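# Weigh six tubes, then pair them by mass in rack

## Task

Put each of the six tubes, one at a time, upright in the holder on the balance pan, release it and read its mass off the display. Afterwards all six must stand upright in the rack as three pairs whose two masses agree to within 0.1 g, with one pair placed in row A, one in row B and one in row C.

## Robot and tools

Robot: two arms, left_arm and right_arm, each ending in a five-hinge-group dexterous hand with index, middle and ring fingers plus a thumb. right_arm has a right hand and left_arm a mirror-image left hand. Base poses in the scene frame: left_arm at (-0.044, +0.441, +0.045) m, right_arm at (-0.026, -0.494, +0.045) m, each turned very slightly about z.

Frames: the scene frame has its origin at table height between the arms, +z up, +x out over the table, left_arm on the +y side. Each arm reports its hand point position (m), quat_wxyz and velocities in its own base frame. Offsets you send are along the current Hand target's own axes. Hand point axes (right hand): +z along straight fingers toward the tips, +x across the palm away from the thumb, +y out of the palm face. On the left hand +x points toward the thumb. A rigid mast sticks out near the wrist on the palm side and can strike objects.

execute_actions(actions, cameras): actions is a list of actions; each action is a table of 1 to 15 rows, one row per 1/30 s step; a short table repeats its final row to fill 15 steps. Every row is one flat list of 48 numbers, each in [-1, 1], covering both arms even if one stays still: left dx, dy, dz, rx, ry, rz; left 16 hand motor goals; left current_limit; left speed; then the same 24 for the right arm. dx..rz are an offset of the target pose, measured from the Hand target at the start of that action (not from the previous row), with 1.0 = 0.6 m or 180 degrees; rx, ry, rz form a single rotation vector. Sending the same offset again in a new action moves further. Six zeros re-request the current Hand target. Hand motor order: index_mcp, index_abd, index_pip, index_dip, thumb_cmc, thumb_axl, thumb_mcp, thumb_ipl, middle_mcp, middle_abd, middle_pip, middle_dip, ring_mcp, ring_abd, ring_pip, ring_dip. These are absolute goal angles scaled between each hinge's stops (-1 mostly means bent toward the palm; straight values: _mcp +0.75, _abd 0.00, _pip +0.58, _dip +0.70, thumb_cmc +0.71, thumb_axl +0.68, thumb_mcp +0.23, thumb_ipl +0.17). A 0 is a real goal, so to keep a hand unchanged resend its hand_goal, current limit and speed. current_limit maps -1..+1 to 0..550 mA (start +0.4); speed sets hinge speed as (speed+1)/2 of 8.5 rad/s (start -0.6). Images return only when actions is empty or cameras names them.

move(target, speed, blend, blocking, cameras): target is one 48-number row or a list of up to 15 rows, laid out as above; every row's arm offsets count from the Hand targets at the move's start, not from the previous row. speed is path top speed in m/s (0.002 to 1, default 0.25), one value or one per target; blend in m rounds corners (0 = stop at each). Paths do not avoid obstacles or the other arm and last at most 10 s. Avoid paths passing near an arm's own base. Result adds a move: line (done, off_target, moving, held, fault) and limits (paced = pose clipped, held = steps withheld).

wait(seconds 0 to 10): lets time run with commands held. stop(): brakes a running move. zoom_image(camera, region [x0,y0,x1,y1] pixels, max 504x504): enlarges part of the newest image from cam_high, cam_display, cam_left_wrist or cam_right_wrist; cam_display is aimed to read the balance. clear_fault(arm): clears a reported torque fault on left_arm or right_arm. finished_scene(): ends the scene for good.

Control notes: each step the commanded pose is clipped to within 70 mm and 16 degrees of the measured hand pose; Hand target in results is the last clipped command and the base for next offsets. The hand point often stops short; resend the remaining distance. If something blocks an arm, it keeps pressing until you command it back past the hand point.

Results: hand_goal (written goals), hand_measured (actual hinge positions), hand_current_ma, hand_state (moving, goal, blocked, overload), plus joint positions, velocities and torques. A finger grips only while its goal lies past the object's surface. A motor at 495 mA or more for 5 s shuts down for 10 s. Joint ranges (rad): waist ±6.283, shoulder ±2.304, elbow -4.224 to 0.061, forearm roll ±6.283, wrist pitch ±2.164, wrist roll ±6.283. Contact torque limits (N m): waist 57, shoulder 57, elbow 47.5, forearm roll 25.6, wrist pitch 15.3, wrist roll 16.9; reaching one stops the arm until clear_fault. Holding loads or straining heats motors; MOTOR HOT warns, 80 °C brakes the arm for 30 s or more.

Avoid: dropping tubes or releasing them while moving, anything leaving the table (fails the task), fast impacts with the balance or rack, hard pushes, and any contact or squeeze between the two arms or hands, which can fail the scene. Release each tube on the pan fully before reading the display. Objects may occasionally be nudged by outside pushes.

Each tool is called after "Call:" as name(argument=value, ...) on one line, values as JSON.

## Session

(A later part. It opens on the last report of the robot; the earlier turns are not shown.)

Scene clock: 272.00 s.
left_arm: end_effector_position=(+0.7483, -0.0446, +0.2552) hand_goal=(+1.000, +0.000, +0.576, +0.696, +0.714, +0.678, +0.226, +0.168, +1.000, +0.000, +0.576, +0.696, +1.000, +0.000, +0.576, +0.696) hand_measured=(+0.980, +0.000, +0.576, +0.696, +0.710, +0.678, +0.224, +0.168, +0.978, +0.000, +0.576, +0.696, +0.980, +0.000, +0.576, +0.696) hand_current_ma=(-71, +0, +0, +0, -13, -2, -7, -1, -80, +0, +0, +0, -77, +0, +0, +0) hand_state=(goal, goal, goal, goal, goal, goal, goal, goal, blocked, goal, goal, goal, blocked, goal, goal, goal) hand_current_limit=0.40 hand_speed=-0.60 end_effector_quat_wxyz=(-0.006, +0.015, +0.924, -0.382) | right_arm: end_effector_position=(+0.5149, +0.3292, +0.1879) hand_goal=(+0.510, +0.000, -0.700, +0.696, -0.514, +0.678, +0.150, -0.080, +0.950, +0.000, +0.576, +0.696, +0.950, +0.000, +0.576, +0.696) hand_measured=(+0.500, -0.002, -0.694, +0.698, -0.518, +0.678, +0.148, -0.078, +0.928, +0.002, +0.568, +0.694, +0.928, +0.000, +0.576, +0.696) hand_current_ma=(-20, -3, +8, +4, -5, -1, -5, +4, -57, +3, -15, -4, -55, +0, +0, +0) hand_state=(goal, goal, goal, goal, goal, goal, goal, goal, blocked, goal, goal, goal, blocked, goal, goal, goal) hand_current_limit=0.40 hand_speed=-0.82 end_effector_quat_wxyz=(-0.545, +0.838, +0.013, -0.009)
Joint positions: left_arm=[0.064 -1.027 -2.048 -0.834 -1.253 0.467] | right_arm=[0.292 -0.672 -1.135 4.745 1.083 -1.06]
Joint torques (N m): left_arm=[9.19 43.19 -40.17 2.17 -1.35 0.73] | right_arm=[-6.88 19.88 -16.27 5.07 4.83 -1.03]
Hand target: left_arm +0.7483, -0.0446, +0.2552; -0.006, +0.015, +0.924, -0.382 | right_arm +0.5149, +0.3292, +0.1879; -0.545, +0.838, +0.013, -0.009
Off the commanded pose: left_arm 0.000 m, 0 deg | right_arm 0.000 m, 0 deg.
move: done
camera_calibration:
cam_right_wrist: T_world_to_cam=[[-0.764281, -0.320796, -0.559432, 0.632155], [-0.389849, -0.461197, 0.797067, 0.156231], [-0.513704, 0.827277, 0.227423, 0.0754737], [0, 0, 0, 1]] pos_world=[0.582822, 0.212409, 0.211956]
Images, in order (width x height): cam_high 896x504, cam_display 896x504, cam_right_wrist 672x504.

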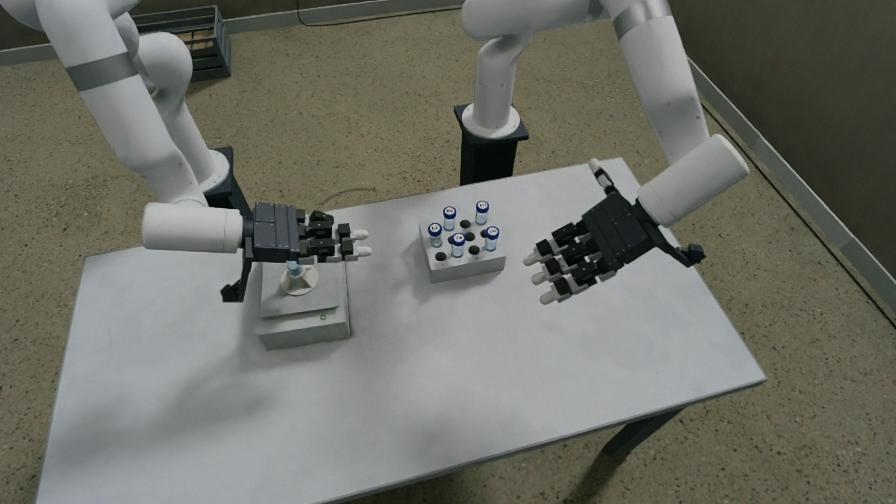

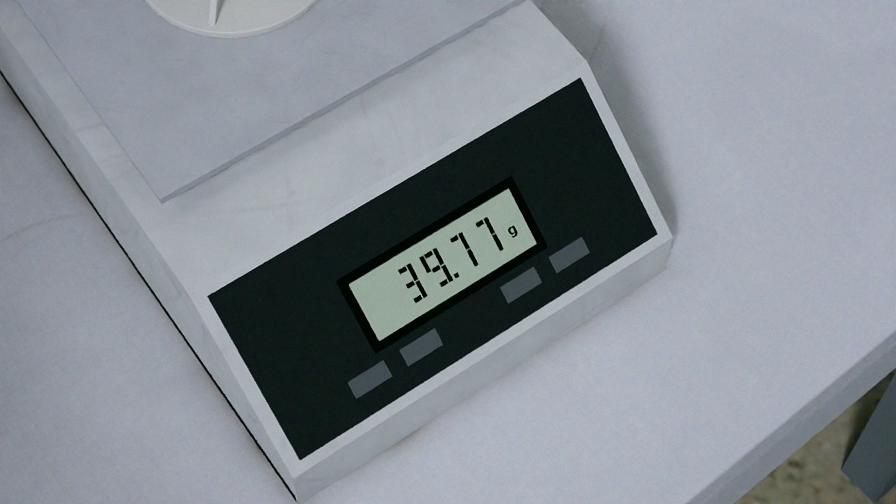

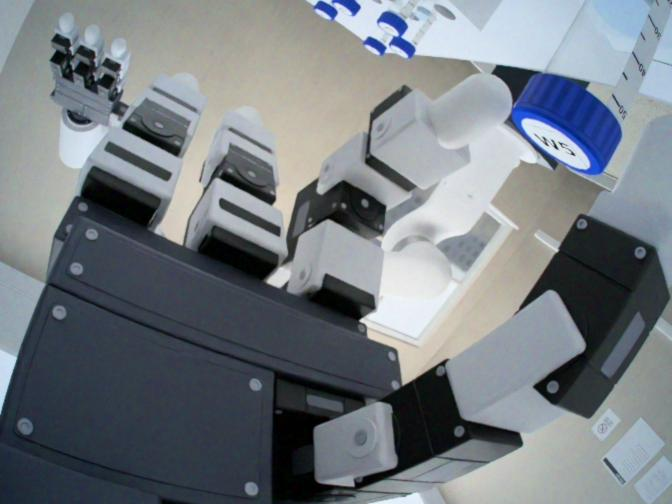

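Call:
execute_actions(actions=[[[0,0,0,0,0,0,1,0,0.576,0.696,0.714,0.678,0.226,0.168,1,0,0.576,0.696,1,0,0.576,0.696,0.4,-0.6, 0,0,0,0,0,0,0.43,0,-0.69,0.696,-0.514,0.678,0.05,-0.09,0.95,0,0.576,0.696,0.95,0,0.576,0.696,0.4,-0.88]],[[0,0,0,0,0,0,1,0,0.576,0.696,0.714,0.678,0.226,0.168,1,0,0.576,0.696,1,0,0.576,0.696,0.4,-0.6, 0,0,0,0,0,0,0.38,0,-0.68,0.696,-0.514,0.678,0.0,-0.1,0.95,0,0.576,0.696,0.95,0,0.576,0.696,0.4,-0.93]],[[0,0,0,0,0,0,1,0,0.576,0.696,0.714,0.678,0.226,0.168,1,0,0.576,0.696,1,0,0.576,0.696,0.4,-0.6, 0,0,0,0,0,0,0.31,0,-0.68,0.696,-0.514,0.678,-0.05,-0.1,0.95,0,0.576,0.696,0.95,0,0.576,0.696,0.4,-0.93]]], cameras=[])

Call:
move(target=[[0,0,0,0,0,0,1,0,0.576,0.696,0.714,0.678,0.226,0.168,1,0,0.576,0.696,1,0,0.576,0.696,0.4,-0.6, 0,-0.0837,-0.0373,0,0,0,0.31,0,-0.68,0.696,-0.514,0.678,-0.05,-0.1,0.95,0,0.576,0.696,0.95,0,0.576,0.696,0.4,-0.93],[0,0,0,0,0,0,1,0,0.576,0.696,0.714,0.678,0.226,0.168,1,0,0.576,0.696,1,0,0.576,0.696,0.4,-0.6, -0.0815,-0.3872,0.6443,0,0,0,0.31,0,-0.68,0.696,-0.514,0.678,-0.05,-0.1,0.95,0,0.576,0.696,0.95,0,0.576,0.696,0.4,-0.93],[0,0,0,0,0,0,1,0,0.576,0.696,0.714,0.678,0.226,0.168,1,0,0.576,0.696,1,0,0.576,0.696,0.4,-0.6, -0.0815,-0.2458,0.7073,0,0,0,0.31,0,-0.68,0.696,-0.514,0.678,-0.05,-0.1,0.95,0,0.576,0.696,0.95,0,0.576,0.696,0.4,-0.93]], speed=[0.1,0.27,0.12], blend=[0.01,0.005,0], cameras=["cam_high","cam_display","cam_right_wrist"])

Call:
zoom_image(camera="cam_high", region=[400, 170, 520, 290])

Scene clock: 274.87 s.
left_arm: end_effector_position=(+0.7483, -0.0446, +0.2552) hand_goal=(+1.000, +0.000, +0.576, +0.696, +0.714, +0.678, +0.226, +0.168, +1.000, +0.000, +0.576, +0.696, +1.000, +0.000, +0.576, +0.696) hand_measured=(+0.980, +0.000, +0.576, +0.696, +0.710, +0.678, +0.224, +0.168, +0.978, +0.000, +0.576, +0.696, +0.980, +0.000, +0.576, +0.696) hand_current_ma=(-71, +0, +0, +0, -13, -2, -7, -1, -80, +0, +0, +0, -77, +0, +0, +0) hand_state=(goal, goal, goal, goal, goal, goal, goal, goal, blocked, goal, goal, goal, blocked, goal, goal, goal) hand_current_limit=0.40 hand_speed=-0.60 end_effector_quat_wxyz=(-0.006, +0.015, +0.924, -0.382) | right_arm: end_effector_position=(+0.5149, +0.3292, +0.1879) hand_goal=(+0.310, +0.000, -0.680, +0.696, -0.514, +0.678, -0.050, -0.100, +0.950, +0.000, +0.576, +0.696, +0.950, +0.000, +0.576, +0.696) hand_measured=(+0.386, -0.002, -0.668, +0.698, -0.518, +0.678, +0.040, -0.082, +0.928, +0.002, +0.568, +0.694, +0.928, +0.000, +0.576, +0.696) hand_current_ma=(+270, -3, +22, +4, -5, -1, +385, +56, -57, +3, -15, -4, -55, +0, +0, +0) hand_state=(blocked, goal, goal, goal, goal, goal, blocked, goal, blocked, goal, goal, goal, blocked, goal, goal, goal) hand_current_limit=0.40 hand_speed=-0.93 end_effector_quat_wxyz=(-0.545, +0.838, +0.013, -0.009)
Joint positions: left_arm=[0.064 -1.027 -2.048 -0.834 -1.253 0.467] | right_arm=[0.293 -0.672 -1.135 4.745 1.083 -1.06]
Joint torques (N m): left_arm=[8.54 42.85 -39.48 2.44 -1.33 0.82] | right_arm=[11.38 19.28 -15.99 5.03 4.08 -1.24]
Hand target: left_arm +0.7483, -0.0446, +0.2552; -0.006, +0.015, +0.924, -0.382 | right_arm +0.5149, +0.3292, +0.1879; -0.545, +0.838, +0.013, -0.009
Off the commanded pose: left_arm 0.000 m, 0 deg | right_arm 0.000 m, 0 deg.
Step readings (end_effector_position of left_arm | right_arm):
0: (+0.7483, -0.0446, +0.2552) | (+0.5149, +0.3292, +0.1879)
1: (+0.7483, -0.0446, +0.2552) | (+0.5149, +0.3292, +0.1879)
2: (+0.7483, -0.0446, +0.2552) | (+0.5149, +0.3292, +0.1879)
4: (+0.7483, -0.0446, +0.2552) | (+0.5149, +0.3292, +0.1879)
8: (+0.7483, -0.0446, +0.2552) | (+0.5149, +0.3292, +0.1879)
15: (+0.7483, -0.0446, +0.2552) | (+0.5149, +0.3292, +0.1879)
16: (+0.7483, -0.0446, +0.2552) | (+0.5149, +0.3292, +0.1879)
17: (+0.7483, -0.0446, +0.2552) | (+0.5149, +0.3292, +0.1879)
19: (+0.7483, -0.0446, +0.2552) | (+0.5149, +0.3292, +0.1879)
23: (+0.7483, -0.0446, +0.2552) | (+0.5149, +0.3292, +0.1879)
30: (+0.7483, -0.0446, +0.2552) | (+0.5149, +0.3292, +0.1879)
31: (+0.7483, -0.0446, +0.2552) | (+0.5149, +0.3292, +0.1879)
32: (+0.7483, -0.0446, +0.2552) | (+0.5149, +0.3292, +0.1879)
34: (+0.7483, -0.0446, +0.2552) | (+0.5149, +0.3292, +0.1879)
38: (+0.7483, -0.0446, +0.2552) | (+0.5149, +0.3292, +0.1879)
45: (+0.7483, -0.0446, +0.2552) | (+0.5149, +0.3292, +0.1879)
No camera images: "cameras" was empty.

Scene clock: 278.33 s.
left_arm: end_effector_position=(+0.7483, -0.0446, +0.2552) hand_goal=(+1.000, +0.000, +0.576, +0.696, +0.714, +0.678, +0.226, +0.168, +1.000, +0.000, +0.576, +0.696, +1.000, +0.000, +0.576, +0.696) hand_measured=(+0.980, +0.000, +0.576, +0.696, +0.710, +0.678, +0.224, +0.168, +0.978, +0.000, +0.576, +0.696, +0.980, +0.000, +0.576, +0.696) hand_current_ma=(-71, +0, +0, +0, -13, -2, -7, -1, -80, +0, +0, +0, -77, +0, +0, +0) hand_state=(goal, goal, goal, goal, goal, goal, goal, goal, blocked, goal, goal, goal, blocked, goal, goal, goal) hand_current_limit=0.40 hand_speed=-0.60 end_effector_quat_wxyz=(-0.006, +0.015, +0.924, -0.382) | right_arm: end_effector_position=(+0.4515, +0.7751, +0.1503) hand_goal=(+0.310, +0.000, -0.680, +0.696, -0.514, +0.678, -0.050, -0.100, +0.950, +0.000, +0.576, +0.696, +0.950, +0.000, +0.576, +0.696) hand_measured=(+0.378, -0.002, -0.654, +0.706, -0.518, +0.678, +0.040, -0.082, +0.928, +0.002, +0.568, +0.694, +0.928, +0.000, +0.576, +0.696) hand_current_ma=(+235, -3, +64, +19, -5, -1, +385, +58, -57, +3, -15, -4, -55, +0, +0, +0) hand_state=(blocked, goal, blocked, goal, goal, goal, blocked, goal, blocked, goal, goal, goal, blocked, goal, goal, goal) hand_current_limit=0.40 hand_speed=-0.93 end_effector_quat_wxyz=(-0.545, +0.838, +0.013, -0.009)
Joint positions: left_arm=[0.064 -1.027 -2.048 -0.834 -1.253 0.467] | right_arm=[0.904 -1.205 -2.012 5.025 0.666 -0.718]
Joint torques (N m): left_arm=[8.72 43.65 -39.93 2.16 -1.14 0.66] | right_arm=[12.41 31.67 -20.39 5.64 4.52 -1.42]
Hand target: left_arm +0.7483, -0.0446, +0.2552; -0.006, +0.015, +0.924, -0.382 | right_arm +0.4515, +0.7751, +0.1503; -0.545, +0.838, +0.013, -0.009
Off the commanded pose: left_arm 0.000 m, 0 deg | right_arm 0.000 m, 0 deg.
move: done
camera_calibration:
cam_right_wrist: T_world_to_cam=[[-0.764248, -0.320756, -0.559501, 0.705753], [-0.389915, -0.461224, 0.797018, 0.367232], [-0.513704, 0.827277, 0.227422, -0.317376], [0, 0, 0, 1]] pos_world=[0.519522, 0.658309, 0.174357]
Images, in order (width x height): cam_high 896x504, cam_display 896x504, cam_right_wrist 672x504.

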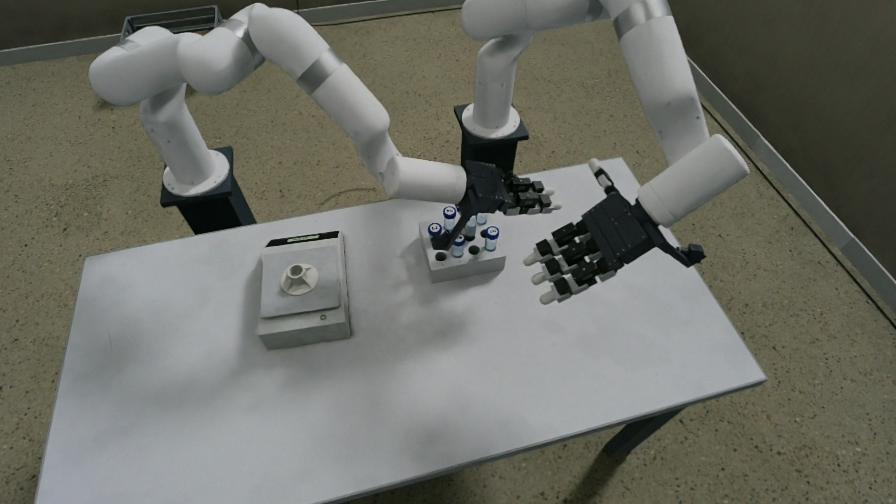

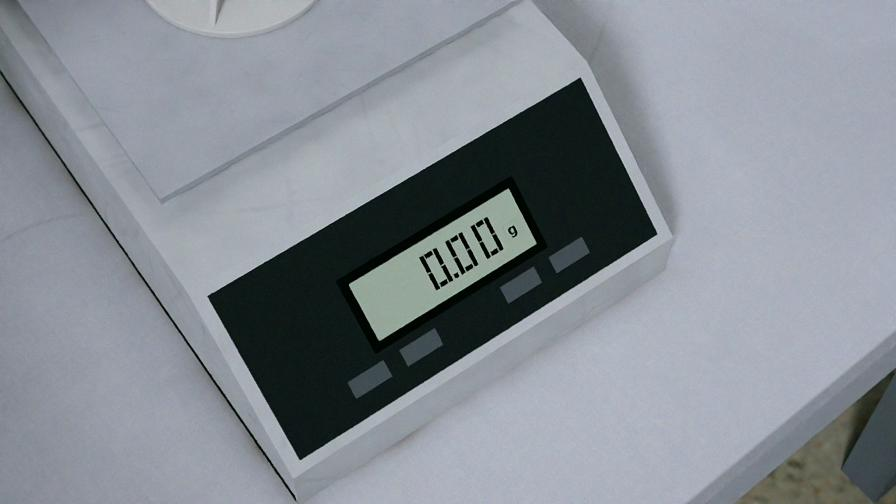

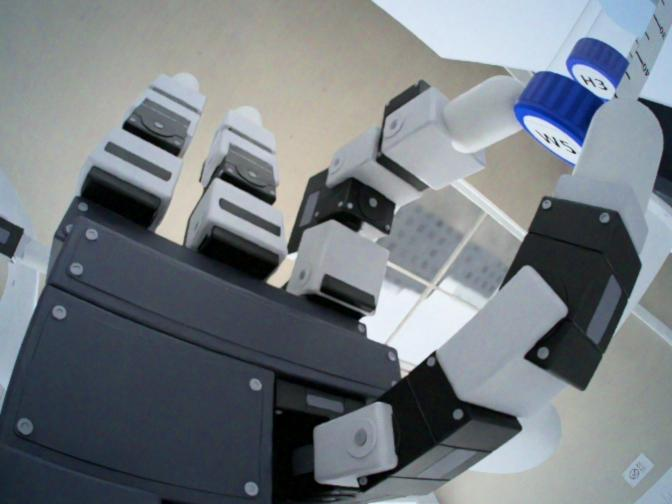

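Scaled by 4.200.

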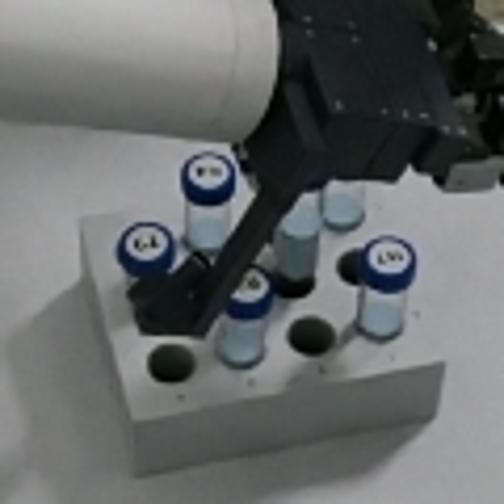

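Call:
move(target=[0,0,0,0,0,0,1,0,0.576,0.696,0.714,0.678,0.226,0.168,1,0,0.576,0.696,1,0,0.576,0.696,0.4,-0.6, 0,0.0885,0.0376,0,0,0,0.31,0,-0.68,0.696,-0.514,0.678,-0.05,-0.1,0.95,0,0.576,0.696,0.95,0,0.576,0.696,0.4,-0.93], speed=0.06, cameras=["cam_high"])

Call:
execute_actions(actions=[[[0,0,0,0,0,0,1,0,0.576,0.696,0.714,0.678,0.226,0.168,1,0,0.576,0.696,1,0,0.576,0.696,0.4,-0.6, 0,0,0,0,0,0,0.38,0,-0.67,0.696,-0.514,0.678,0.02,-0.085,0.95,0,0.576,0.696,0.95,0,0.576,0.696,0.4,-0.93]],[[0,0,0,0,0,0,1,0,0.576,0.696,0.714,0.678,0.226,0.168,1,0,0.576,0.696,1,0,0.576,0.696,0.4,-0.6, 0,0,0,0,0,0,0.44,0,-0.68,0.696,-0.514,0.678,0.08,-0.081,0.95,0,0.576,0.696,0.95,0,0.576,0.696,0.4,-0.88]],[[0,0,0,0,0,0,1,0,0.576,0.696,0.714,0.678,0.226,0.168,1,0,0.576,0.696,1,0,0.576,0.696,0.4,-0.6, 0,0,0,0,0,0,0.51,0,-0.70,0.696,-0.514,0.678,0.15,-0.081,0.95,0,0.576,0.696,0.95,0,0.576,0.696,0.4,-0.82]]], cameras=["cam_right_wrist"])

Call:
move(target=[[0,0,0,0,0,0,1,0,0.576,0.696,0.714,0.678,0.226,0.168,1,0,0.576,0.696,1,0,0.576,0.696,0.4,-0.6, 0,-0.0761,-0.0339,0,0,0,0.51,0,-0.70,0.696,-0.514,0.678,0.15,-0.081,0.95,0,0.576,0.696,0.95,0,0.576,0.696,0.4,-0.82],[0,0,0,0,0,0,1,0,0.576,0.696,0.714,0.678,0.226,0.168,1,0,0.576,0.696,1,0,0.576,0.696,0.4,-0.6, 0.0772,-0.1067,0.0346,0,0,0,0.51,0,-0.70,0.696,-0.514,0.678,0.15,-0.081,0.95,0,0.576,0.696,0.95,0,0.576,0.696,0.4,-0.82],[0,0,0,0,0,0,1,0,0.576,0.696,0.714,0.678,0.226,0.168,1,0,0.576,0.696,1,0,0.576,0.696,0.4,-0.6, 0.0772,-0.0305,0.0685,0,0,0,0.51,0,-0.70,0.696,-0.514,0.678,0.15,-0.081,0.95,0,0.576,0.696,0.95,0,0.576,0.696,0.4,-0.82]], speed=[0.12,0.15,0.07], blend=[0.005,0.005,0], cameras=["cam_high","cam_right_wrist"])

Call:
zoom_image(camera="cam_right_wrist", region=[420, 0, 672, 200])

Call:
zoom_image(camera="cam_high", region=[400, 170, 520, 290])

Scene clock: 281.03 s.
left_arm: end_effector_position=(+0.7483, -0.0446, +0.2552) hand_goal=(+1.000, +0.000, +0.576, +0.696, +0.714, +0.678, +0.226, +0.168, +1.000, +0.000, +0.576, +0.696, +1.000, +0.000, +0.576, +0.696) hand_measured=(+0.980, +0.000, +0.576, +0.696, +0.710, +0.678, +0.224, +0.168, +0.978, +0.000, +0.576, +0.696, +0.980, +0.000, +0.576, +0.696) hand_current_ma=(-71, +0, +0, +0, -13, -2, -7, -1, -80, +0, +0, +0, -77, +0, +0, +0) hand_state=(goal, goal, goal, goal, goal, goal, goal, goal, blocked, goal, goal, goal, blocked, goal, goal, goal) hand_current_limit=0.40 hand_speed=-0.60 end_effector_quat_wxyz=(-0.006, +0.015, +0.924, -0.382) | right_arm: end_effector_position=(+0.4515, +0.7742, +0.0927) hand_goal=(+0.310, +0.000, -0.680, +0.696, -0.514, +0.678, -0.050, -0.100, +0.950, +0.000, +0.576, +0.696, +0.950, +0.000, +0.576, +0.696) hand_measured=(+0.378, -0.002, -0.664, +0.698, -0.518, +0.678, +0.040, -0.080, +0.928, +0.002, +0.568, +0.694, +0.928, +0.000, +0.576, +0.696) hand_current_ma=(+233, -3, +32, +2, -5, -1, +385, +69, -57, +3, -15, -4, -55, +0, +0, +0) hand_state=(blocked, goal, goal, goal, goal, goal, blocked, blocked, blocked, goal, goal, goal, blocked, goal, goal, goal) hand_current_limit=0.40 hand_speed=-0.93 end_effector_quat_wxyz=(-0.545, +0.838, +0.013, -0.009)
Joint positions: left_arm=[0.064 -1.027 -2.048 -0.834 -1.253 0.467] | right_arm=[0.903 -1.295 -2.043 5.094 0.687 -0.808]
Joint torques (N m): left_arm=[9.8 43.02 -40.32 2.28 -0.87 0.73] | right_arm=[-10.43 29.56 -17.85 4.71 3.66 -1.48]
Hand target: left_arm +0.7483, -0.0446, +0.2552; -0.006, +0.015, +0.924, -0.382 | right_arm +0.4515, +0.7741, +0.0926; -0.545, +0.838, +0.013, -0.009
Off the commanded pose: left_arm 0.000 m, 0 deg | right_arm 0.000 m, 0 deg.
move: done
Images, in order (width x height): cam_high 896x504.

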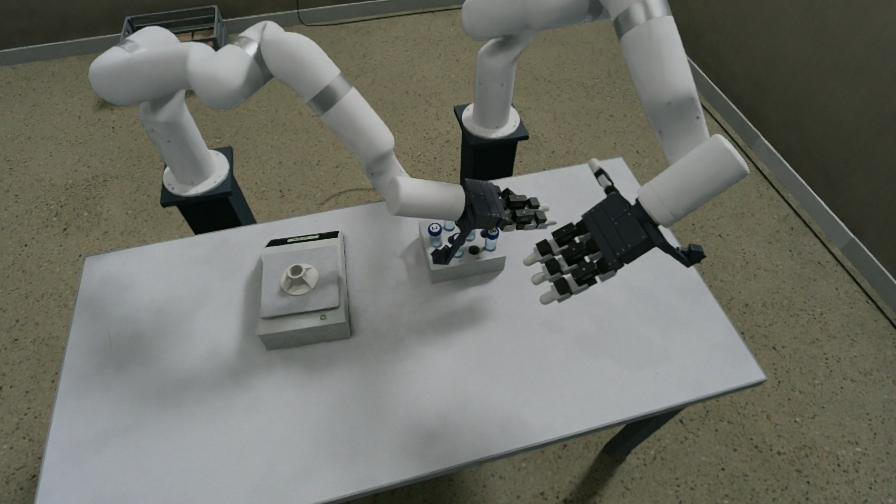

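Scene clock: 282.73 s.
left_arm: end_effector_position=(+0.7483, -0.0446, +0.2552) hand_goal=(+1.000, +0.000, +0.576, +0.696, +0.714, +0.678, +0.226, +0.168, +1.000, +0.000, +0.576, +0.696, +1.000, +0.000, +0.576, +0.696) hand_measured=(+0.980, +0.000, +0.576, +0.696, +0.710, +0.678, +0.224, +0.168, +0.978, +0.000, +0.576, +0.696, +0.980, +0.000, +0.576, +0.696) hand_current_ma=(-71, +0, +0, +0, -13, -2, -7, -1, -80, +0, +0, +0, -77, +0, +0, +0) hand_state=(goal, goal, goal, goal, goal, goal, goal, goal, blocked, goal, goal, goal, blocked, goal, goal, goal) hand_current_limit=0.40 hand_speed=-0.60 end_effector_quat_wxyz=(-0.006, +0.015, +0.924, -0.382) | right_arm: end_effector_position=(+0.4515, +0.7741, +0.0925) hand_goal=(+0.510, +0.000, -0.700, +0.696, -0.514, +0.678, +0.150, -0.080, +0.950, +0.000, +0.576, +0.696, +0.950, +0.000, +0.576, +0.696) hand_measured=(+0.498, -0.002, -0.694, +0.698, -0.518, +0.678, +0.146, -0.078, +0.928, +0.002, +0.568, +0.694, +0.928, +0.000, +0.576, +0.696) hand_current_ma=(-25, -3, +10, +1, -5, -1, -9, +5, -57, +3, -15, -4, -55, +0, +0, +0) hand_state=(goal, goal, goal, goal, goal, goal, goal, goal, blocked, goal, goal, goal, blocked, goal, goal, goal) hand_current_limit=0.40 hand_speed=-0.82 end_effector_quat_wxyz=(-0.545, +0.838, +0.013, -0.009)
Joint positions: left_arm=[0.064 -1.027 -2.048 -0.834 -1.253 0.467] | right_arm=[0.903 -1.295 -2.043 5.094 0.687 -0.808]
Joint torques (N m): left_arm=[8.76 44.24 -40.31 2.26 -0.95 0.64] | right_arm=[-9.62 48.66 -14.64 4.75 0.04 -0.56]
Hand target: left_arm +0.7483, -0.0446, +0.2552; -0.006, +0.015, +0.924, -0.382 | right_arm +0.4515, +0.7741, +0.0926; -0.545, +0.838, +0.013, -0.009
Off the commanded pose: left_arm 0.000 m, 0 deg | right_arm 0.000 m, 0 deg.
Step readings (end_effector_position of left_arm | right_arm):
0: (+0.7483, -0.0446, +0.2552) | (+0.4515, +0.7742, +0.0927)
1: (+0.7483, -0.0446, +0.2552) | (+0.4515, +0.7742, +0.0926)
2: (+0.7483, -0.0446, +0.2552) | (+0.4515, +0.7741, +0.0926)
4: (+0.7483, -0.0446, +0.2552) | (+0.4515, +0.7741, +0.0926)
8: (+0.7483, -0.0446, +0.2552) | (+0.4515, +0.7741, +0.0925)
15: (+0.7483, -0.0446, +0.2552) | (+0.4515, +0.7741, +0.0925)
16: (+0.7483, -0.0446, +0.2552) | (+0.4515, +0.7741, +0.0925)
17: (+0.7483, -0.0446, +0.2552) | (+0.4515, +0.7741, +0.0925)
19: (+0.7483, -0.0446, +0.2552) | (+0.4515, +0.7741, +0.0925)
23: (+0.7483, -0.0446, +0.2552) | (+0.4515, +0.7741, +0.0925)
30: (+0.7483, -0.0446, +0.2552) | (+0.4515, +0.7741, +0.0925)
31: (+0.7483, -0.0446, +0.2552) | (+0.4515, +0.7741, +0.0925)
32: (+0.7483, -0.0446, +0.2552) | (+0.4515, +0.7741, +0.0925)
34: (+0.7483, -0.0446, +0.2552) | (+0.4515, +0.7741, +0.0925)
38: (+0.7483, -0.0446, +0.2552) | (+0.4515, +0.7741, +0.0925)
45: (+0.7483, -0.0446, +0.2552) | (+0.4515, +0.7741, +0.0925)
camera_calibration:
cam_right_wrist: T_world_to_cam=[[-0.76422, -0.320799, -0.559514, 0.673052], [-0.389832, -0.461361, 0.79698, 0.41297], [-0.513808, 0.827184, 0.227524, -0.303278], [0, 0, 0, 1]] pos_world=[0.519522, 0.657309, 0.116457]
Images, in order (width x height): cam_right_wrist 672x504.

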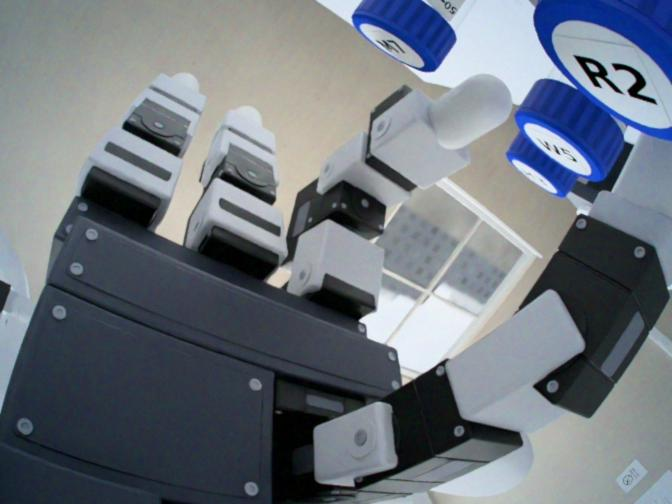

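Scene clock: 284.73 s.
left_arm: end_effector_position=(+0.7483, -0.0446, +0.2552) hand_goal=(+1.000, +0.000, +0.576, +0.696, +0.714, +0.678, +0.226, +0.168, +1.000, +0.000, +0.576, +0.696, +1.000, +0.000, +0.576, +0.696) hand_measured=(+0.980, +0.000, +0.576, +0.696, +0.710, +0.678, +0.224, +0.168, +0.978, +0.000, +0.576, +0.696, +0.980, +0.000, +0.576, +0.696) hand_current_ma=(-71, +0, +0, +0, -13, -2, -7, -1, -80, +0, +0, +0, -77, +0, +0, +0) hand_state=(goal, goal, goal, goal, goal, goal, goal, goal, blocked, goal, goal, goal, blocked, goal, goal, goal) hand_current_limit=0.40 hand_speed=-0.60 end_effector_quat_wxyz=(-0.006, +0.015, +0.924, -0.382) | right_arm: end_effector_position=(+0.4958, +0.8198, +0.0927) hand_goal=(+0.510, +0.000, -0.700, +0.696, -0.514, +0.678, +0.150, -0.080, +0.950, +0.000, +0.576, +0.696, +0.950, +0.000, +0.576, +0.696) hand_measured=(+0.500, -0.002, -0.694, +0.698, -0.518, +0.678, +0.146, -0.078, +0.928, +0.002, +0.568, +0.694, +0.928, +0.000, +0.576, +0.696) hand_current_ma=(-22, -3, +9, +1, -4, -1, -8, +4, -56, +3, -14, -4, -54, +0, +0, +0) hand_state=(goal, goal, goal, goal, goal, goal, goal, goal, blocked, goal, goal, goal, blocked, goal, goal, goal) hand_current_limit=0.40 hand_speed=-0.82 end_effector_quat_wxyz=(-0.548, +0.836, +0.011, -0.003)
Joint positions: left_arm=[0.064 -1.027 -2.048 -0.834 -1.253 0.467] | right_arm=[0.897 -1.678 -2.768 4.666 0.626 -0.271]
Joint torques (N m): left_arm=[9.2 43.53 -39.4 2.14 -0.73 0.7] | right_arm=[13.37 37.81 -21.66 5.44 -3.16 -1]
Hand target: left_arm +0.7483, -0.0446, +0.2552; -0.006, +0.015, +0.924, -0.382 | right_arm +0.4964, +0.8206, +0.0925; -0.545, +0.838, +0.013, -0.009
Off the commanded pose: left_arm 0.000 m, 0 deg | right_arm 0.001 m, 1 deg.
elbow stopped short (right arm): the move would have taken joint 3 (elbow) straighter than the controller allows.
move: done
camera_calibration:
cam_right_wrist: T_world_to_cam=[[-0.762598, -0.308232, -0.568715, 0.711378], [-0.401228, -0.464239, 0.789619, 0.459774], [-0.507405, 0.830347, 0.230357, -0.324449], [0, 0, 0, 1]] pos_world=[0.562342, 0.702119, 0.116265]
Images, in order (width x height): cam_high 896x504, cam_right_wrist 672x504.

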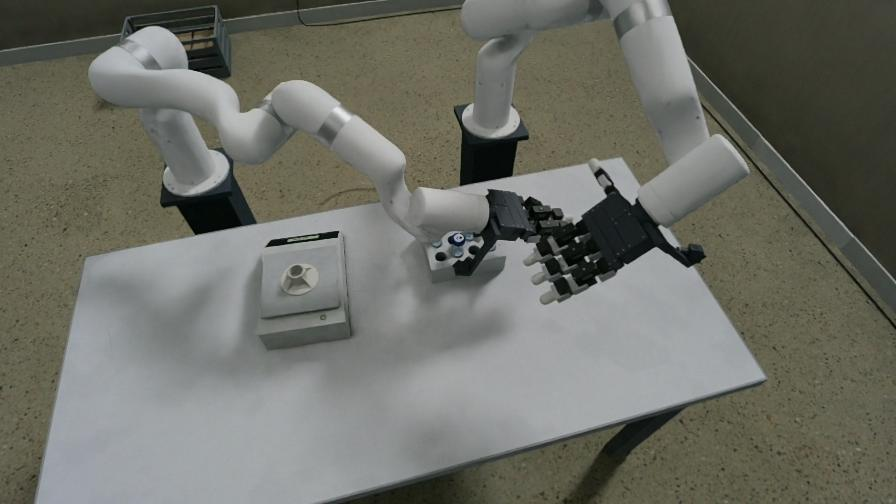

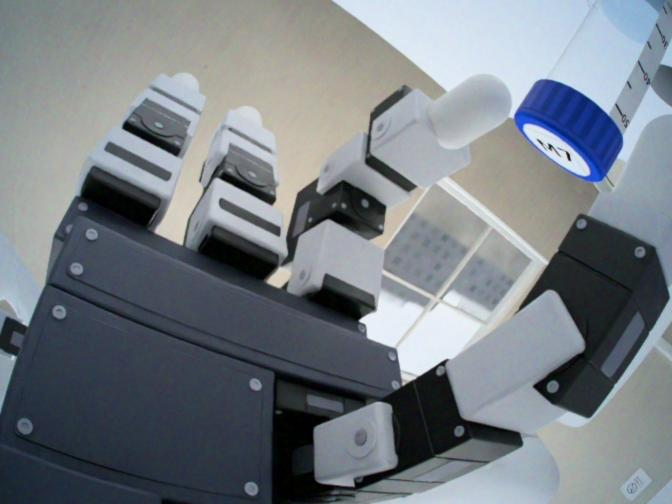

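Scaled by 2.000 from the camera's 672x504 image, which has a finer 960x720 frame.

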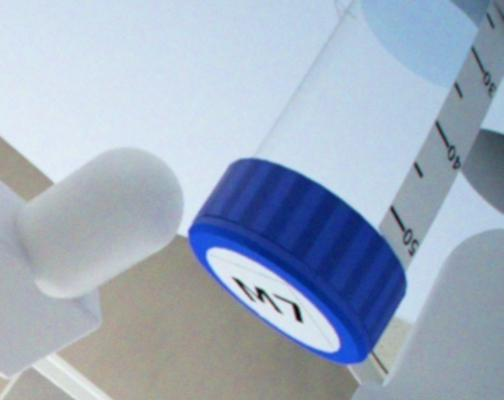

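Scaled by 4.200.

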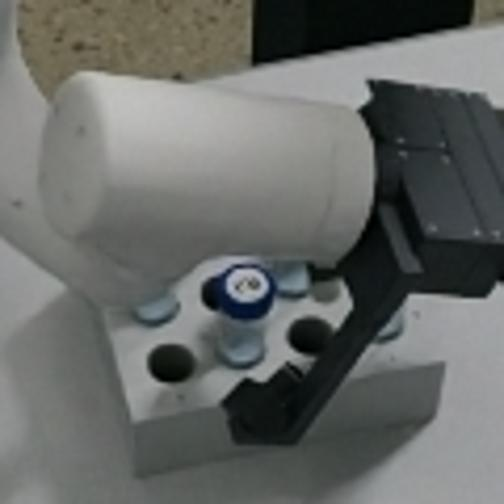

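Call:
execute_actions(actions=[[[0,0,0,0,0,0,1,0,0.576,0.696,0.714,0.678,0.226,0.168,1,0,0.576,0.696,1,0,0.576,0.696,0.4,-0.6, 0,0,0,0,0,0,0.43,0,-0.69,0.696,-0.514,0.678,0.05,-0.09,0.95,0,0.576,0.696,0.95,0,0.576,0.696,0.4,-0.88]],[[0,0,0,0,0,0,1,0,0.576,0.696,0.714,0.678,0.226,0.168,1,0,0.576,0.696,1,0,0.576,0.696,0.4,-0.6, 0,0,0,0,0,0,0.38,0,-0.68,0.696,-0.514,0.678,0.0,-0.1,0.95,0,0.576,0.696,0.95,0,0.576,0.696,0.4,-0.93]],[[0,0,0,0,0,0,1,0,0.576,0.696,0.714,0.678,0.226,0.168,1,0,0.576,0.696,1,0,0.576,0.696,0.4,-0.6, 0,0,0,0,0,0,0.31,0,-0.69,0.696,-0.514,0.678,-0.05,-0.1,0.95,0,0.576,0.696,0.95,0,0.576,0.696,0.4,-0.93]]], cameras=["cam_right_wrist"])

Scene clock: 287.20 s.
left_arm: end_effector_position=(+0.7483, -0.0446, +0.2552) hand_goal=(+1.000, +0.000, +0.576, +0.696, +0.714, +0.678, +0.226, +0.168, +1.000, +0.000, +0.576, +0.696, +1.000, +0.000, +0.576, +0.696) hand_measured=(+0.980, +0.000, +0.576, +0.696, +0.710, +0.678, +0.224, +0.168, +0.978, +0.000, +0.576, +0.696, +0.980, +0.000, +0.576, +0.696) hand_current_ma=(-71, +0, +0, +0, -13, -2, -7, -1, -80, +0, +0, +0, -77, +0, +0, +0) hand_state=(goal, goal, goal, goal, goal, goal, goal, goal, blocked, goal, goal, goal, blocked, goal, goal, goal) hand_current_limit=0.40 hand_speed=-0.60 end_effector_quat_wxyz=(-0.006, +0.015, +0.924, -0.382) | right_arm: end_effector_position=(+0.4958, +0.8198, +0.0927) hand_goal=(+0.310, +0.000, -0.690, +0.696, -0.514, +0.678, -0.050, -0.100, +0.950, +0.000, +0.576, +0.696, +0.950, +0.000, +0.576, +0.696) hand_measured=(+0.388, -0.002, -0.674, +0.700, -0.518, +0.678, +0.040, -0.086, +0.928, +0.002, +0.568, +0.694, +0.928, +0.000, +0.576, +0.696) hand_current_ma=(+279, -3, +33, +6, -4, -1, +385, +46, -56, +3, -14, -4, -54, +0, +0, +0) hand_state=(blocked, goal, goal, goal, goal, goal, blocked, goal, blocked, goal, goal, goal, blocked, goal, goal, goal) hand_current_limit=0.40 hand_speed=-0.93 end_effector_quat_wxyz=(-0.548, +0.836, +0.011, -0.003)
Joint positions: left_arm=[0.064 -1.027 -2.048 -0.834 -1.253 0.467] | right_arm=[0.897 -1.678 -2.768 4.666 0.626 -0.271]
Joint torques (N m): left_arm=[9.06 43.24 -39.84 2.38 -0.54 0.62] | right_arm=[11.65 35.37 -19.05 4.8 -2.96 -1.22]
Hand target: left_arm +0.7483, -0.0446, +0.2552; -0.006, +0.015, +0.924, -0.382 | right_arm +0.4964, +0.8206, +0.0925; -0.545, +0.838, +0.013, -0.009
Off the commanded pose: left_arm 0.000 m, 0 deg | right_arm 0.001 m, 1 deg.
elbow stopped short (right arm): the move would have taken joint 3 (elbow) straighter than the controller allows.
Step readings (end_effector_position of left_arm | right_arm):
0: (+0.7483, -0.0446, +0.2552) | (+0.4958, +0.8198, +0.0927)
1: (+0.7483, -0.0446, +0.2552) | (+0.4958, +0.8198, +0.0927)
2: (+0.7483, -0.0446, +0.2552) | (+0.4958, +0.8198, +0.0927)
4: (+0.7483, -0.0446, +0.2552) | (+0.4958, +0.8198, +0.0927)
8: (+0.7483, -0.0446, +0.2552) | (+0.4958, +0.8198, +0.0927)
15: (+0.7483, -0.0446, +0.2552) | (+0.4958, +0.8198, +0.0927)
16: (+0.7483, -0.0446, +0.2552) | (+0.4958, +0.8198, +0.0927)
17: (+0.7483, -0.0446, +0.2552) | (+0.4958, +0.8198, +0.0927)
19: (+0.7483, -0.0446, +0.2552) | (+0.4958, +0.8198, +0.0927)
23: (+0.7483, -0.0446, +0.2552) | (+0.4958, +0.8198, +0.0927)
30: (+0.7483, -0.0446, +0.2552) | (+0.4958, +0.8198, +0.0927)
31: (+0.7483, -0.0446, +0.2552) | (+0.4958, +0.8198, +0.0927)
32: (+0.7483, -0.0446, +0.2552) | (+0.4958, +0.8198, +0.0927)
34: (+0.7483, -0.0446, +0.2552) | (+0.4958, +0.8198, +0.0927)
38: (+0.7483, -0.0446, +0.2552) | (+0.4958, +0.8198, +0.0927)
45: (+0.7483, -0.0446, +0.2552) | (+0.4958, +0.8198, +0.0927)
camera_calibration:
cam_right_wrist: T_world_to_cam=[[-0.762567, -0.308196, -0.568776, 0.711374], [-0.401287, -0.464262, 0.789576, 0.459875], [-0.507405, 0.830347, 0.230356, -0.324533], [0, 0, 0, 1]] pos_world=[0.562342, 0.70222, 0.116265]
Images, in order (width x height): cam_right_wrist 672x504.

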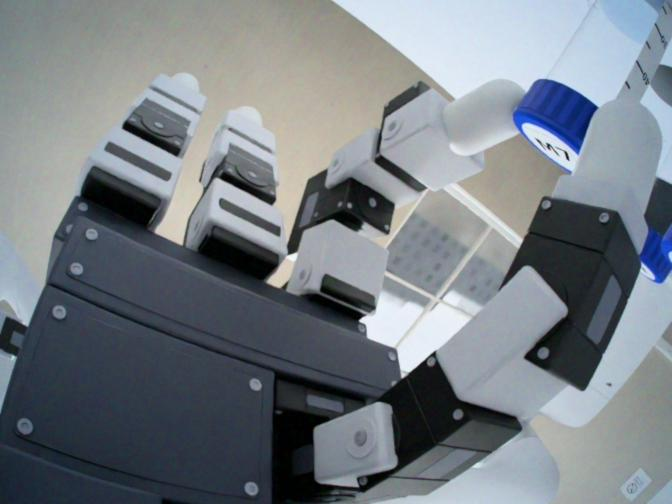

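Call:
move(target=[[0,0,0,0,0,0,1,0,0.576,0.696,0.714,0.678,0.226,0.168,1,0,0.576,0.696,1,0,0.576,0.696,0.4,-0.6, 0,-0.1979,-0.0881,0,0,0,0.31,0,-0.69,0.696,-0.514,0.678,-0.05,-0.1,0.95,0,0.576,0.696,0.95,0,0.576,0.696,0.4,-0.93],[0,-0.3583,0.4762,0,0,0,1,0,0.576,0.696,0.714,0.678,0.226,0.168,1,0,0.576,0.696,1,0,0.576,0.696,0.4,-0.6, 0.0058,0.1179,-0.8478,0.0278,0,0,0.31,0,-0.69,0.696,-0.514,0.678,-0.05,-0.1,0.95,0,0.576,0.696,0.95,0,0.576,0.696,0.4,-0.93]], speed=[0.08,0.27], blend=0.01, cameras=["cam_high","cam_left_wrist"])

Call:
zoom_image(camera="cam_high", region=[230, 200, 356, 310])

Call:
zoom_image(camera="cam_left_wrist", region=[140, 90, 308, 258])

Scene clock: 292.73 s.
left_arm: end_effector_position=(+0.7370, -0.3984, +0.2048) hand_goal=(+1.000, +0.000, +0.576, +0.696, +0.714, +0.678, +0.226, +0.168, +1.000, +0.000, +0.576, +0.696, +1.000, +0.000, +0.576, +0.696) hand_measured=(+0.980, +0.000, +0.576, +0.696, +0.710, +0.678, +0.224, +0.168, +0.978, +0.000, +0.576, +0.696, +0.980, +0.000, +0.576, +0.696) hand_current_ma=(-71, +0, +0, +0, -13, -2, -7, -1, -80, +0, +0, +0, -77, +0, +0, +0) hand_state=(goal, goal, goal, goal, goal, goal, goal, goal, blocked, goal, goal, goal, blocked, goal, goal, goal) hand_current_limit=0.40 hand_speed=-0.60 end_effector_quat_wxyz=(-0.006, +0.015, +0.924, -0.382) | right_arm: end_effector_position=(+0.5159, +0.3274, +0.2346) hand_goal=(+0.310, +0.000, -0.690, +0.696, -0.514, +0.678, -0.050, -0.100, +0.950, +0.000, +0.576, +0.696, +0.950, +0.000, +0.576, +0.696) hand_measured=(+0.380, -0.002, -0.664, +0.706, -0.518, +0.678, +0.040, -0.082, +0.928, +0.002, +0.568, +0.694, +0.928, +0.000, +0.576, +0.696) hand_current_ma=(+244, -3, +64, +19, -5, -1, +385, +59, -56, +3, -14, -4, -54, +0, +0, +0) hand_state=(blocked, goal, blocked, goal, goal, goal, blocked, goal, blocked, goal, goal, goal, blocked, goal, goal, goal) hand_current_limit=0.40 hand_speed=-0.93 end_effector_quat_wxyz=(-0.581, +0.814, +0.013, -0.010)
Joint positions: left_arm=[-0.379 -1.273 -2.378 -0.903 -1.008 0.123] | right_arm=[0.265 -0.611 -1.126 4.744 1.17 -1.022]
Joint torques (N m): left_arm=[-14.74 45.5 -41.11 2.75 -2.93 -1.2] | right_arm=[-10.3 45.27 -9.91 -3.44 4.93 -1.24]
Hand target: left_arm +0.7370, -0.3984, +0.2048; -0.006, +0.015, +0.924, -0.382 | right_arm +0.5159, +0.3274, +0.2346; -0.581, +0.814, +0.013, -0.010
Off the commanded pose: left_arm 0.000 m, 0 deg | right_arm 0.000 m, 0 deg.
move: done
camera_calibration:
cam_left_wrist: T_world_to_cam=[[0.756424, -0.487781, 0.435767, -0.873919], [-0.408021, 0.168817, 0.897229, 0.131851], [-0.511216, -0.856487, -0.0713271, 0.17677], [0, 0, 0, 1]] pos_world=[0.805219, -0.297138, 0.275133]
Images, in order (width x height): cam_high 896x504, cam_left_wrist 672x504.

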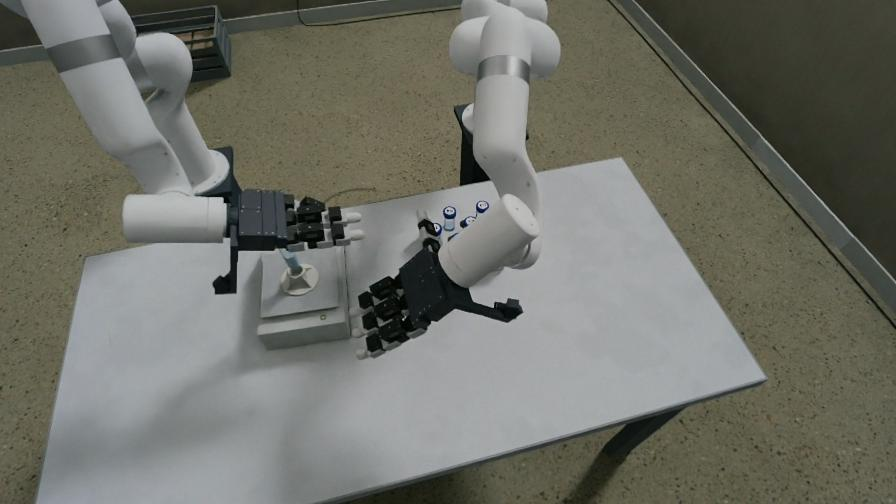

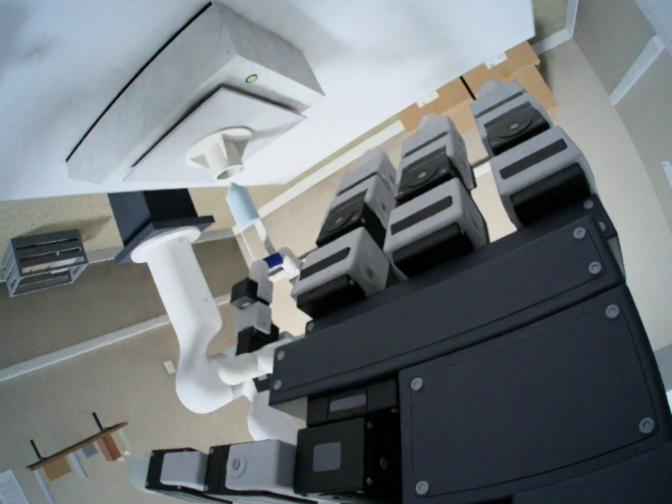

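Scaled by 4.000.

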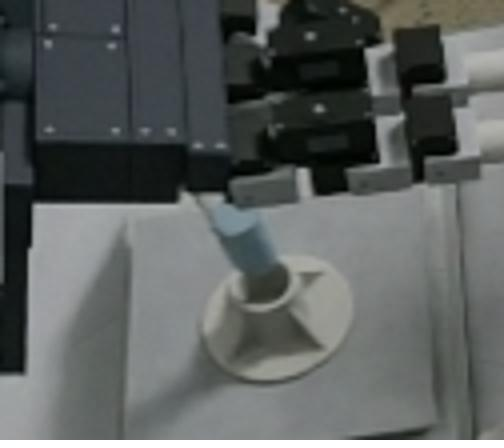

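Scaled by 3.000 from the camera's 672x504 image, which has a finer 960x720 frame.

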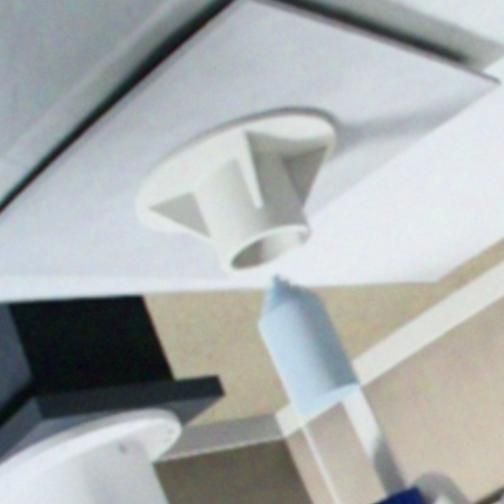

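Call:
move(target=[0,0,0,0,0,0,1,0,0.576,0.696,0.714,0.678,0.226,0.168,1,0,0.576,0.696,1,0,0.576,0.696,0.4,-0.6, 0,0.0685,0.0236,0,0,0,0.31,0,-0.69,0.696,-0.514,0.678,-0.05,-0.1,0.95,0,0.576,0.696,0.95,0,0.576,0.696,0.4,-0.93], speed=0.05, cameras=["cam_display"])

Call:
execute_actions(actions=[[[0,0,0,0,0,0,1,0,0.576,0.696,0.714,0.678,0.226,0.168,1,0,0.576,0.696,1,0,0.576,0.696,0.4,-0.6, 0,0,0,0,0,0,0.38,0,-0.66,0.696,-0.514,0.678,0.02,-0.085,0.95,0,0.576,0.696,0.95,0,0.576,0.696,0.4,-0.93]],[[0,0,0,0,0,0,1,0,0.576,0.696,0.714,0.678,0.226,0.168,1,0,0.576,0.696,1,0,0.576,0.696,0.4,-0.6, 0,0,0,0,0,0,0.45,0,-0.68,0.696,-0.514,0.678,0.09,-0.081,0.95,0,0.576,0.696,0.95,0,0.576,0.696,0.4,-0.88]],[[0,0,0,0,0,0,1,0,0.576,0.696,0.714,0.678,0.226,0.168,1,0,0.576,0.696,1,0,0.576,0.696,0.4,-0.6, 0,0,0,0,0,0,0.53,0,-0.70,0.696,-0.514,0.678,0.15,-0.081,0.95,0,0.576,0.696,0.95,0,0.576,0.696,0.4,-0.82]]], cameras=[])

Call:
wait(seconds=0.7, cameras=["cam_display","cam_right_wrist"])

Call:
zoom_image(camera="cam_display", region=[336, 176, 556, 356])

Scene clock: 294.60 s.
left_arm: end_effector_position=(+0.7370, -0.3984, +0.2048) hand_goal=(+1.000, +0.000, +0.576, +0.696, +0.714, +0.678, +0.226, +0.168, +1.000, +0.000, +0.576, +0.696, +1.000, +0.000, +0.576, +0.696) hand_measured=(+0.980, +0.000, +0.576, +0.696, +0.710, +0.678, +0.224, +0.168, +0.978, +0.000, +0.576, +0.696, +0.980, +0.000, +0.576, +0.696) hand_current_ma=(-71, +0, +0, +0, -13, -2, -7, -1, -80, +0, +0, +0, -77, +0, +0, +0) hand_state=(goal, goal, goal, goal, goal, goal, goal, goal, blocked, goal, goal, goal, blocked, goal, goal, goal) hand_current_limit=0.40 hand_speed=-0.60 end_effector_quat_wxyz=(-0.006, +0.015, +0.924, -0.382) | right_arm: end_effector_position=(+0.5159, +0.3274, +0.1912) hand_goal=(+0.310, +0.000, -0.690, +0.696, -0.514, +0.678, -0.050, -0.100, +0.950, +0.000, +0.576, +0.696, +0.950, +0.000, +0.576, +0.696) hand_measured=(+0.378, -0.002, -0.662, +0.708, -0.518, +0.678, +0.040, -0.082, +0.928, +0.002, +0.568, +0.694, +0.928, +0.000, +0.576, +0.696) hand_current_ma=(+240, -3, +72, +22, -5, -1, +385, +59, -56, +3, -14, -4, -54, +0, +0, +0) hand_state=(blocked, goal, blocked, goal, goal, goal, blocked, goal, blocked, goal, goal, goal, blocked, goal, goal, goal) hand_current_limit=0.40 hand_speed=-0.93 end_effector_quat_wxyz=(-0.581, +0.814, +0.013, -0.010)
Joint positions: left_arm=[-0.379 -1.273 -2.378 -0.903 -1.008 0.123] | right_arm=[0.265 -0.688 -1.126 4.777 1.174 -1.106]
Joint torques (N m): left_arm=[-12.29 47.33 -41.51 2.95 -2.81 -1.16] | right_arm=[-3.21 18.7 -16.68 5.09 5.05 -1.08]
Hand target: left_arm +0.7370, -0.3984, +0.2048; -0.006, +0.015, +0.924, -0.382 | right_arm +0.5158, +0.3275, +0.1912; -0.581, +0.814, +0.013, -0.010
Off the commanded pose: left_arm 0.000 m, 0 deg | right_arm 0.000 m, 0 deg.
move: done
Images, in order (width x height): cam_display 896x504.

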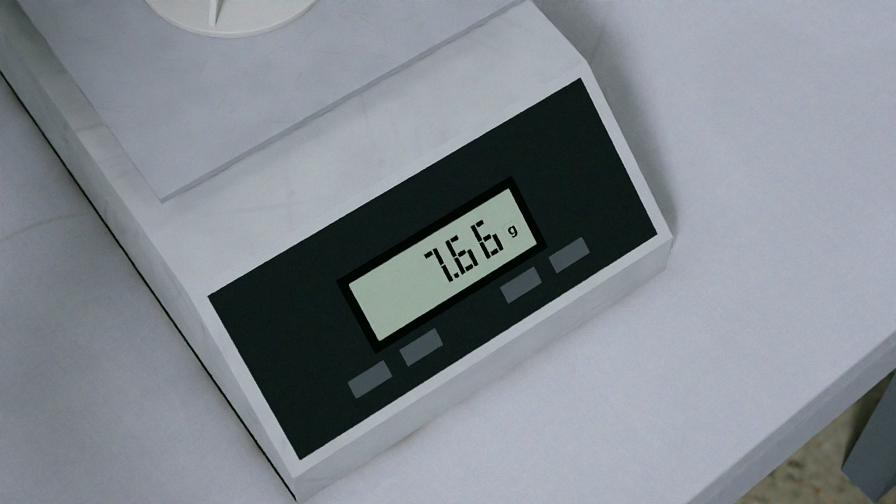

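Scene clock: 296.30 s.
left_arm: end_effector_position=(+0.7370, -0.3984, +0.2048) hand_goal=(+1.000, +0.000, +0.576, +0.696, +0.714, +0.678, +0.226, +0.168, +1.000, +0.000, +0.576, +0.696, +1.000, +0.000, +0.576, +0.696) hand_measured=(+0.980, +0.000, +0.576, +0.696, +0.710, +0.678, +0.224, +0.168, +0.978, +0.000, +0.576, +0.696, +0.980, +0.000, +0.576, +0.696) hand_current_ma=(-71, +0, +0, +0, -13, -2, -7, -1, -80, +0, +0, +0, -77, +0, +0, +0) hand_state=(goal, goal, goal, goal, goal, goal, goal, goal, blocked, goal, goal, goal, blocked, goal, goal, goal) hand_current_limit=0.40 hand_speed=-0.60 end_effector_quat_wxyz=(-0.006, +0.015, +0.924, -0.382) | right_arm: end_effector_position=(+0.5158, +0.3275, +0.1912) hand_goal=(+0.530, +0.000, -0.700, +0.696, -0.514, +0.678, +0.150, -0.080, +0.950, +0.000, +0.576, +0.696, +0.950, +0.000, +0.576, +0.696) hand_measured=(+0.518, -0.002, -0.694, +0.698, -0.518, +0.678, +0.146, -0.078, +0.928, +0.002, +0.568, +0.694, +0.928, +0.000, +0.576, +0.696) hand_current_ma=(-28, -3, +9, +4, -5, -1, -7, +5, -56, +3, -14, -4, -54, +0, +0, +0) hand_state=(goal, goal, goal, goal, goal, goal, goal, goal, blocked, goal, goal, goal, blocked, goal, goal, goal) hand_current_limit=0.40 hand_speed=-0.82 end_effector_quat_wxyz=(-0.581, +0.814, +0.013, -0.010)
Joint positions: left_arm=[-0.379 -1.273 -2.378 -0.903 -1.008 0.123] | right_arm=[0.265 -0.688 -1.126 4.777 1.174 -1.106]
Joint torques (N m): left_arm=[-13.48 48.16 -41.18 2.7 -2.81 -1.18] | right_arm=[11.76 18.84 -16.31 5.28 4.85 -1.21]
Hand target: left_arm +0.7370, -0.3984, +0.2048; -0.006, +0.015, +0.924, -0.382 | right_arm +0.5158, +0.3275, +0.1912; -0.581, +0.814, +0.013, -0.010
Off the commanded pose: left_arm 0.000 m, 0 deg | right_arm 0.000 m, 0 deg.
Step readings (end_effector_position of left_arm | right_arm):
0: (+0.7370, -0.3984, +0.2048) | (+0.5159, +0.3274, +0.1912)
1: (+0.7370, -0.3984, +0.2048) | (+0.5159, +0.3274, +0.1912)
2: (+0.7370, -0.3984, +0.2048) | (+0.5159, +0.3274, +0.1912)
4: (+0.7370, -0.3984, +0.2048) | (+0.5159, +0.3274, +0.1912)
8: (+0.7370, -0.3984, +0.2048) | (+0.5159, +0.3274, +0.1912)
15: (+0.7370, -0.3984, +0.2048) | (+0.5159, +0.3274, +0.1912)
16: (+0.7370, -0.3984, +0.2048) | (+0.5159, +0.3274, +0.1912)
17: (+0.7370, -0.3984, +0.2048) | (+0.5159, +0.3274, +0.1912)
19: (+0.7370, -0.3984, +0.2048) | (+0.5159, +0.3274, +0.1912)
23: (+0.7370, -0.3984, +0.2048) | (+0.5159, +0.3274, +0.1912)
30: (+0.7370, -0.3984, +0.2048) | (+0.5159, +0.3274, +0.1912)
31: (+0.7370, -0.3984, +0.2048) | (+0.5159, +0.3274, +0.1912)
32: (+0.7370, -0.3984, +0.2048) | (+0.5159, +0.3274, +0.1912)
34: (+0.7370, -0.3984, +0.2048) | (+0.5159, +0.3274, +0.1912)
38: (+0.7370, -0.3984, +0.2048) | (+0.5159, +0.3274, +0.1912)
45: (+0.7370, -0.3984, +0.2048) | (+0.5159, +0.3275, +0.1912)
No camera images: "cameras" was empty.

Scene clock: 297.00 s.
left_arm: end_effector_position=(+0.7370, -0.3984, +0.2048) hand_goal=(+1.000, +0.000, +0.576, +0.696, +0.714, +0.678, +0.226, +0.168, +1.000, +0.000, +0.576, +0.696, +1.000, +0.000, +0.576, +0.696) hand_measured=(+0.980, +0.000, +0.576, +0.696, +0.710, +0.678, +0.224, +0.168, +0.978, +0.000, +0.576, +0.696, +0.980, +0.000, +0.576, +0.696) hand_current_ma=(-71, +0, +0, +0, -13, -2, -7, -1, -80, +0, +0, +0, -77, +0, +0, +0) hand_state=(goal, goal, goal, goal, goal, goal, goal, goal, blocked, goal, goal, goal, blocked, goal, goal, goal) hand_current_limit=0.40 hand_speed=-0.60 end_effector_quat_wxyz=(-0.006, +0.015, +0.924, -0.382) | right_arm: end_effector_position=(+0.5158, +0.3275, +0.1912) hand_goal=(+0.530, +0.000, -0.700, +0.696, -0.514, +0.678, +0.150, -0.080, +0.950, +0.000, +0.576, +0.696, +0.950, +0.000, +0.576, +0.696) hand_measured=(+0.518, -0.002, -0.694, +0.698, -0.518, +0.678, +0.146, -0.078, +0.928, +0.002, +0.568, +0.694, +0.928, +0.000, +0.576, +0.696) hand_current_ma=(-28, -3, +9, +4, -5, -1, -7, +5, -56, +3, -14, -4, -54, +0, +0, +0) hand_state=(goal, goal, goal, goal, goal, goal, goal, goal, blocked, goal, goal, goal, blocked, goal, goal, goal) hand_current_limit=0.40 hand_speed=-0.82 end_effector_quat_wxyz=(-0.581, +0.814, +0.013, -0.010)
Joint positions: left_arm=[-0.379 -1.273 -2.378 -0.903 -1.008 0.123] | right_arm=[0.265 -0.688 -1.126 4.777 1.174 -1.106]
Joint torques (N m): left_arm=[-13.36 47.58 -40.87 2.64 -2.84 -1.07] | right_arm=[11.94 19.29 -16.31 5.03 4.68 -1.13]
Hand target: left_arm +0.7370, -0.3984, +0.2048; -0.006, +0.015, +0.924, -0.382 | right_arm +0.5158, +0.3275, +0.1912; -0.581, +0.814, +0.013, -0.010
Off the commanded pose: left_arm 0.000 m, 0 deg | right_arm 0.000 m, 0 deg.
wait: 0.70 s; at rest by 0.17 s
camera_calibration:
cam_right_wrist: T_world_to_cam=[[-0.765881, -0.270827, -0.583163, 0.62319], [-0.387714, -0.529008, 0.75487, 0.182517], [-0.512937, 0.804241, 0.300154, 0.0699219], [0, 0, 0, 1]] pos_world=[0.58392, 0.209095, 0.204658]
Images, in order (width x height): cam_display 896x504, cam_right_wrist 672x504.

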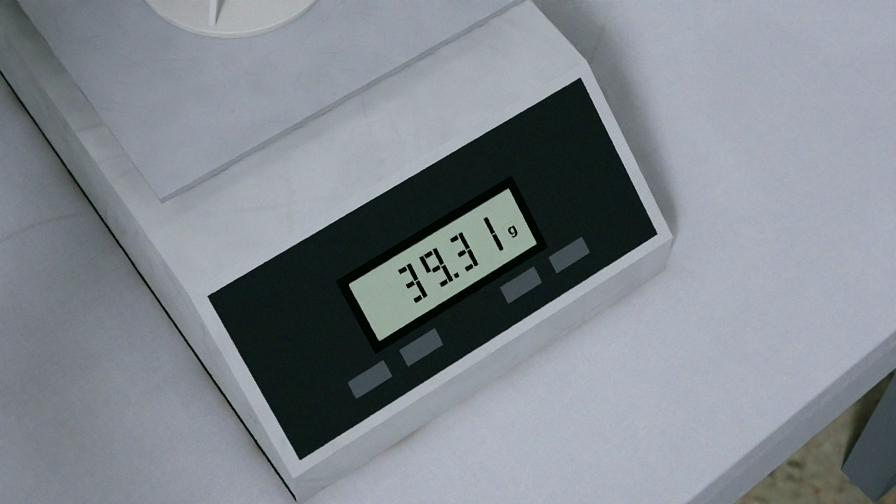

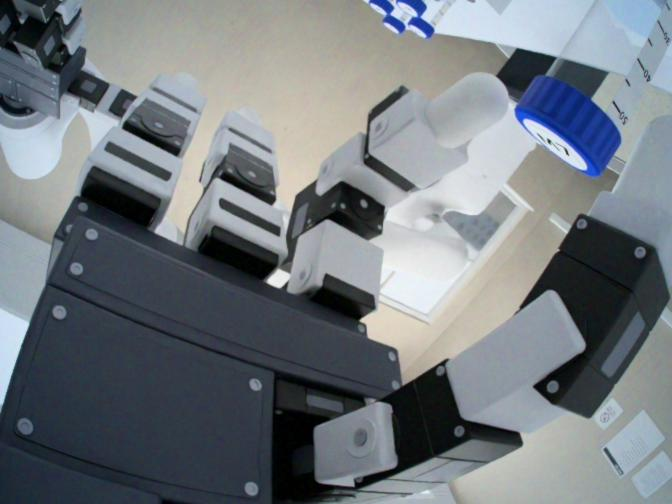

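Scaled by 2.291.

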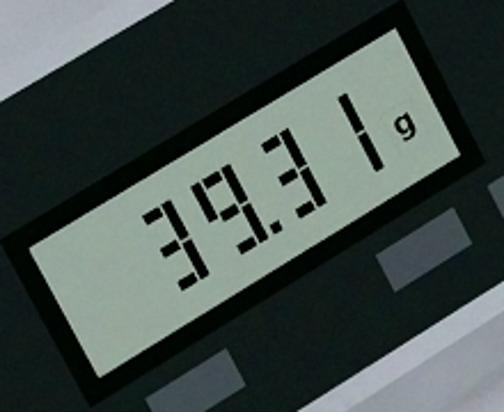

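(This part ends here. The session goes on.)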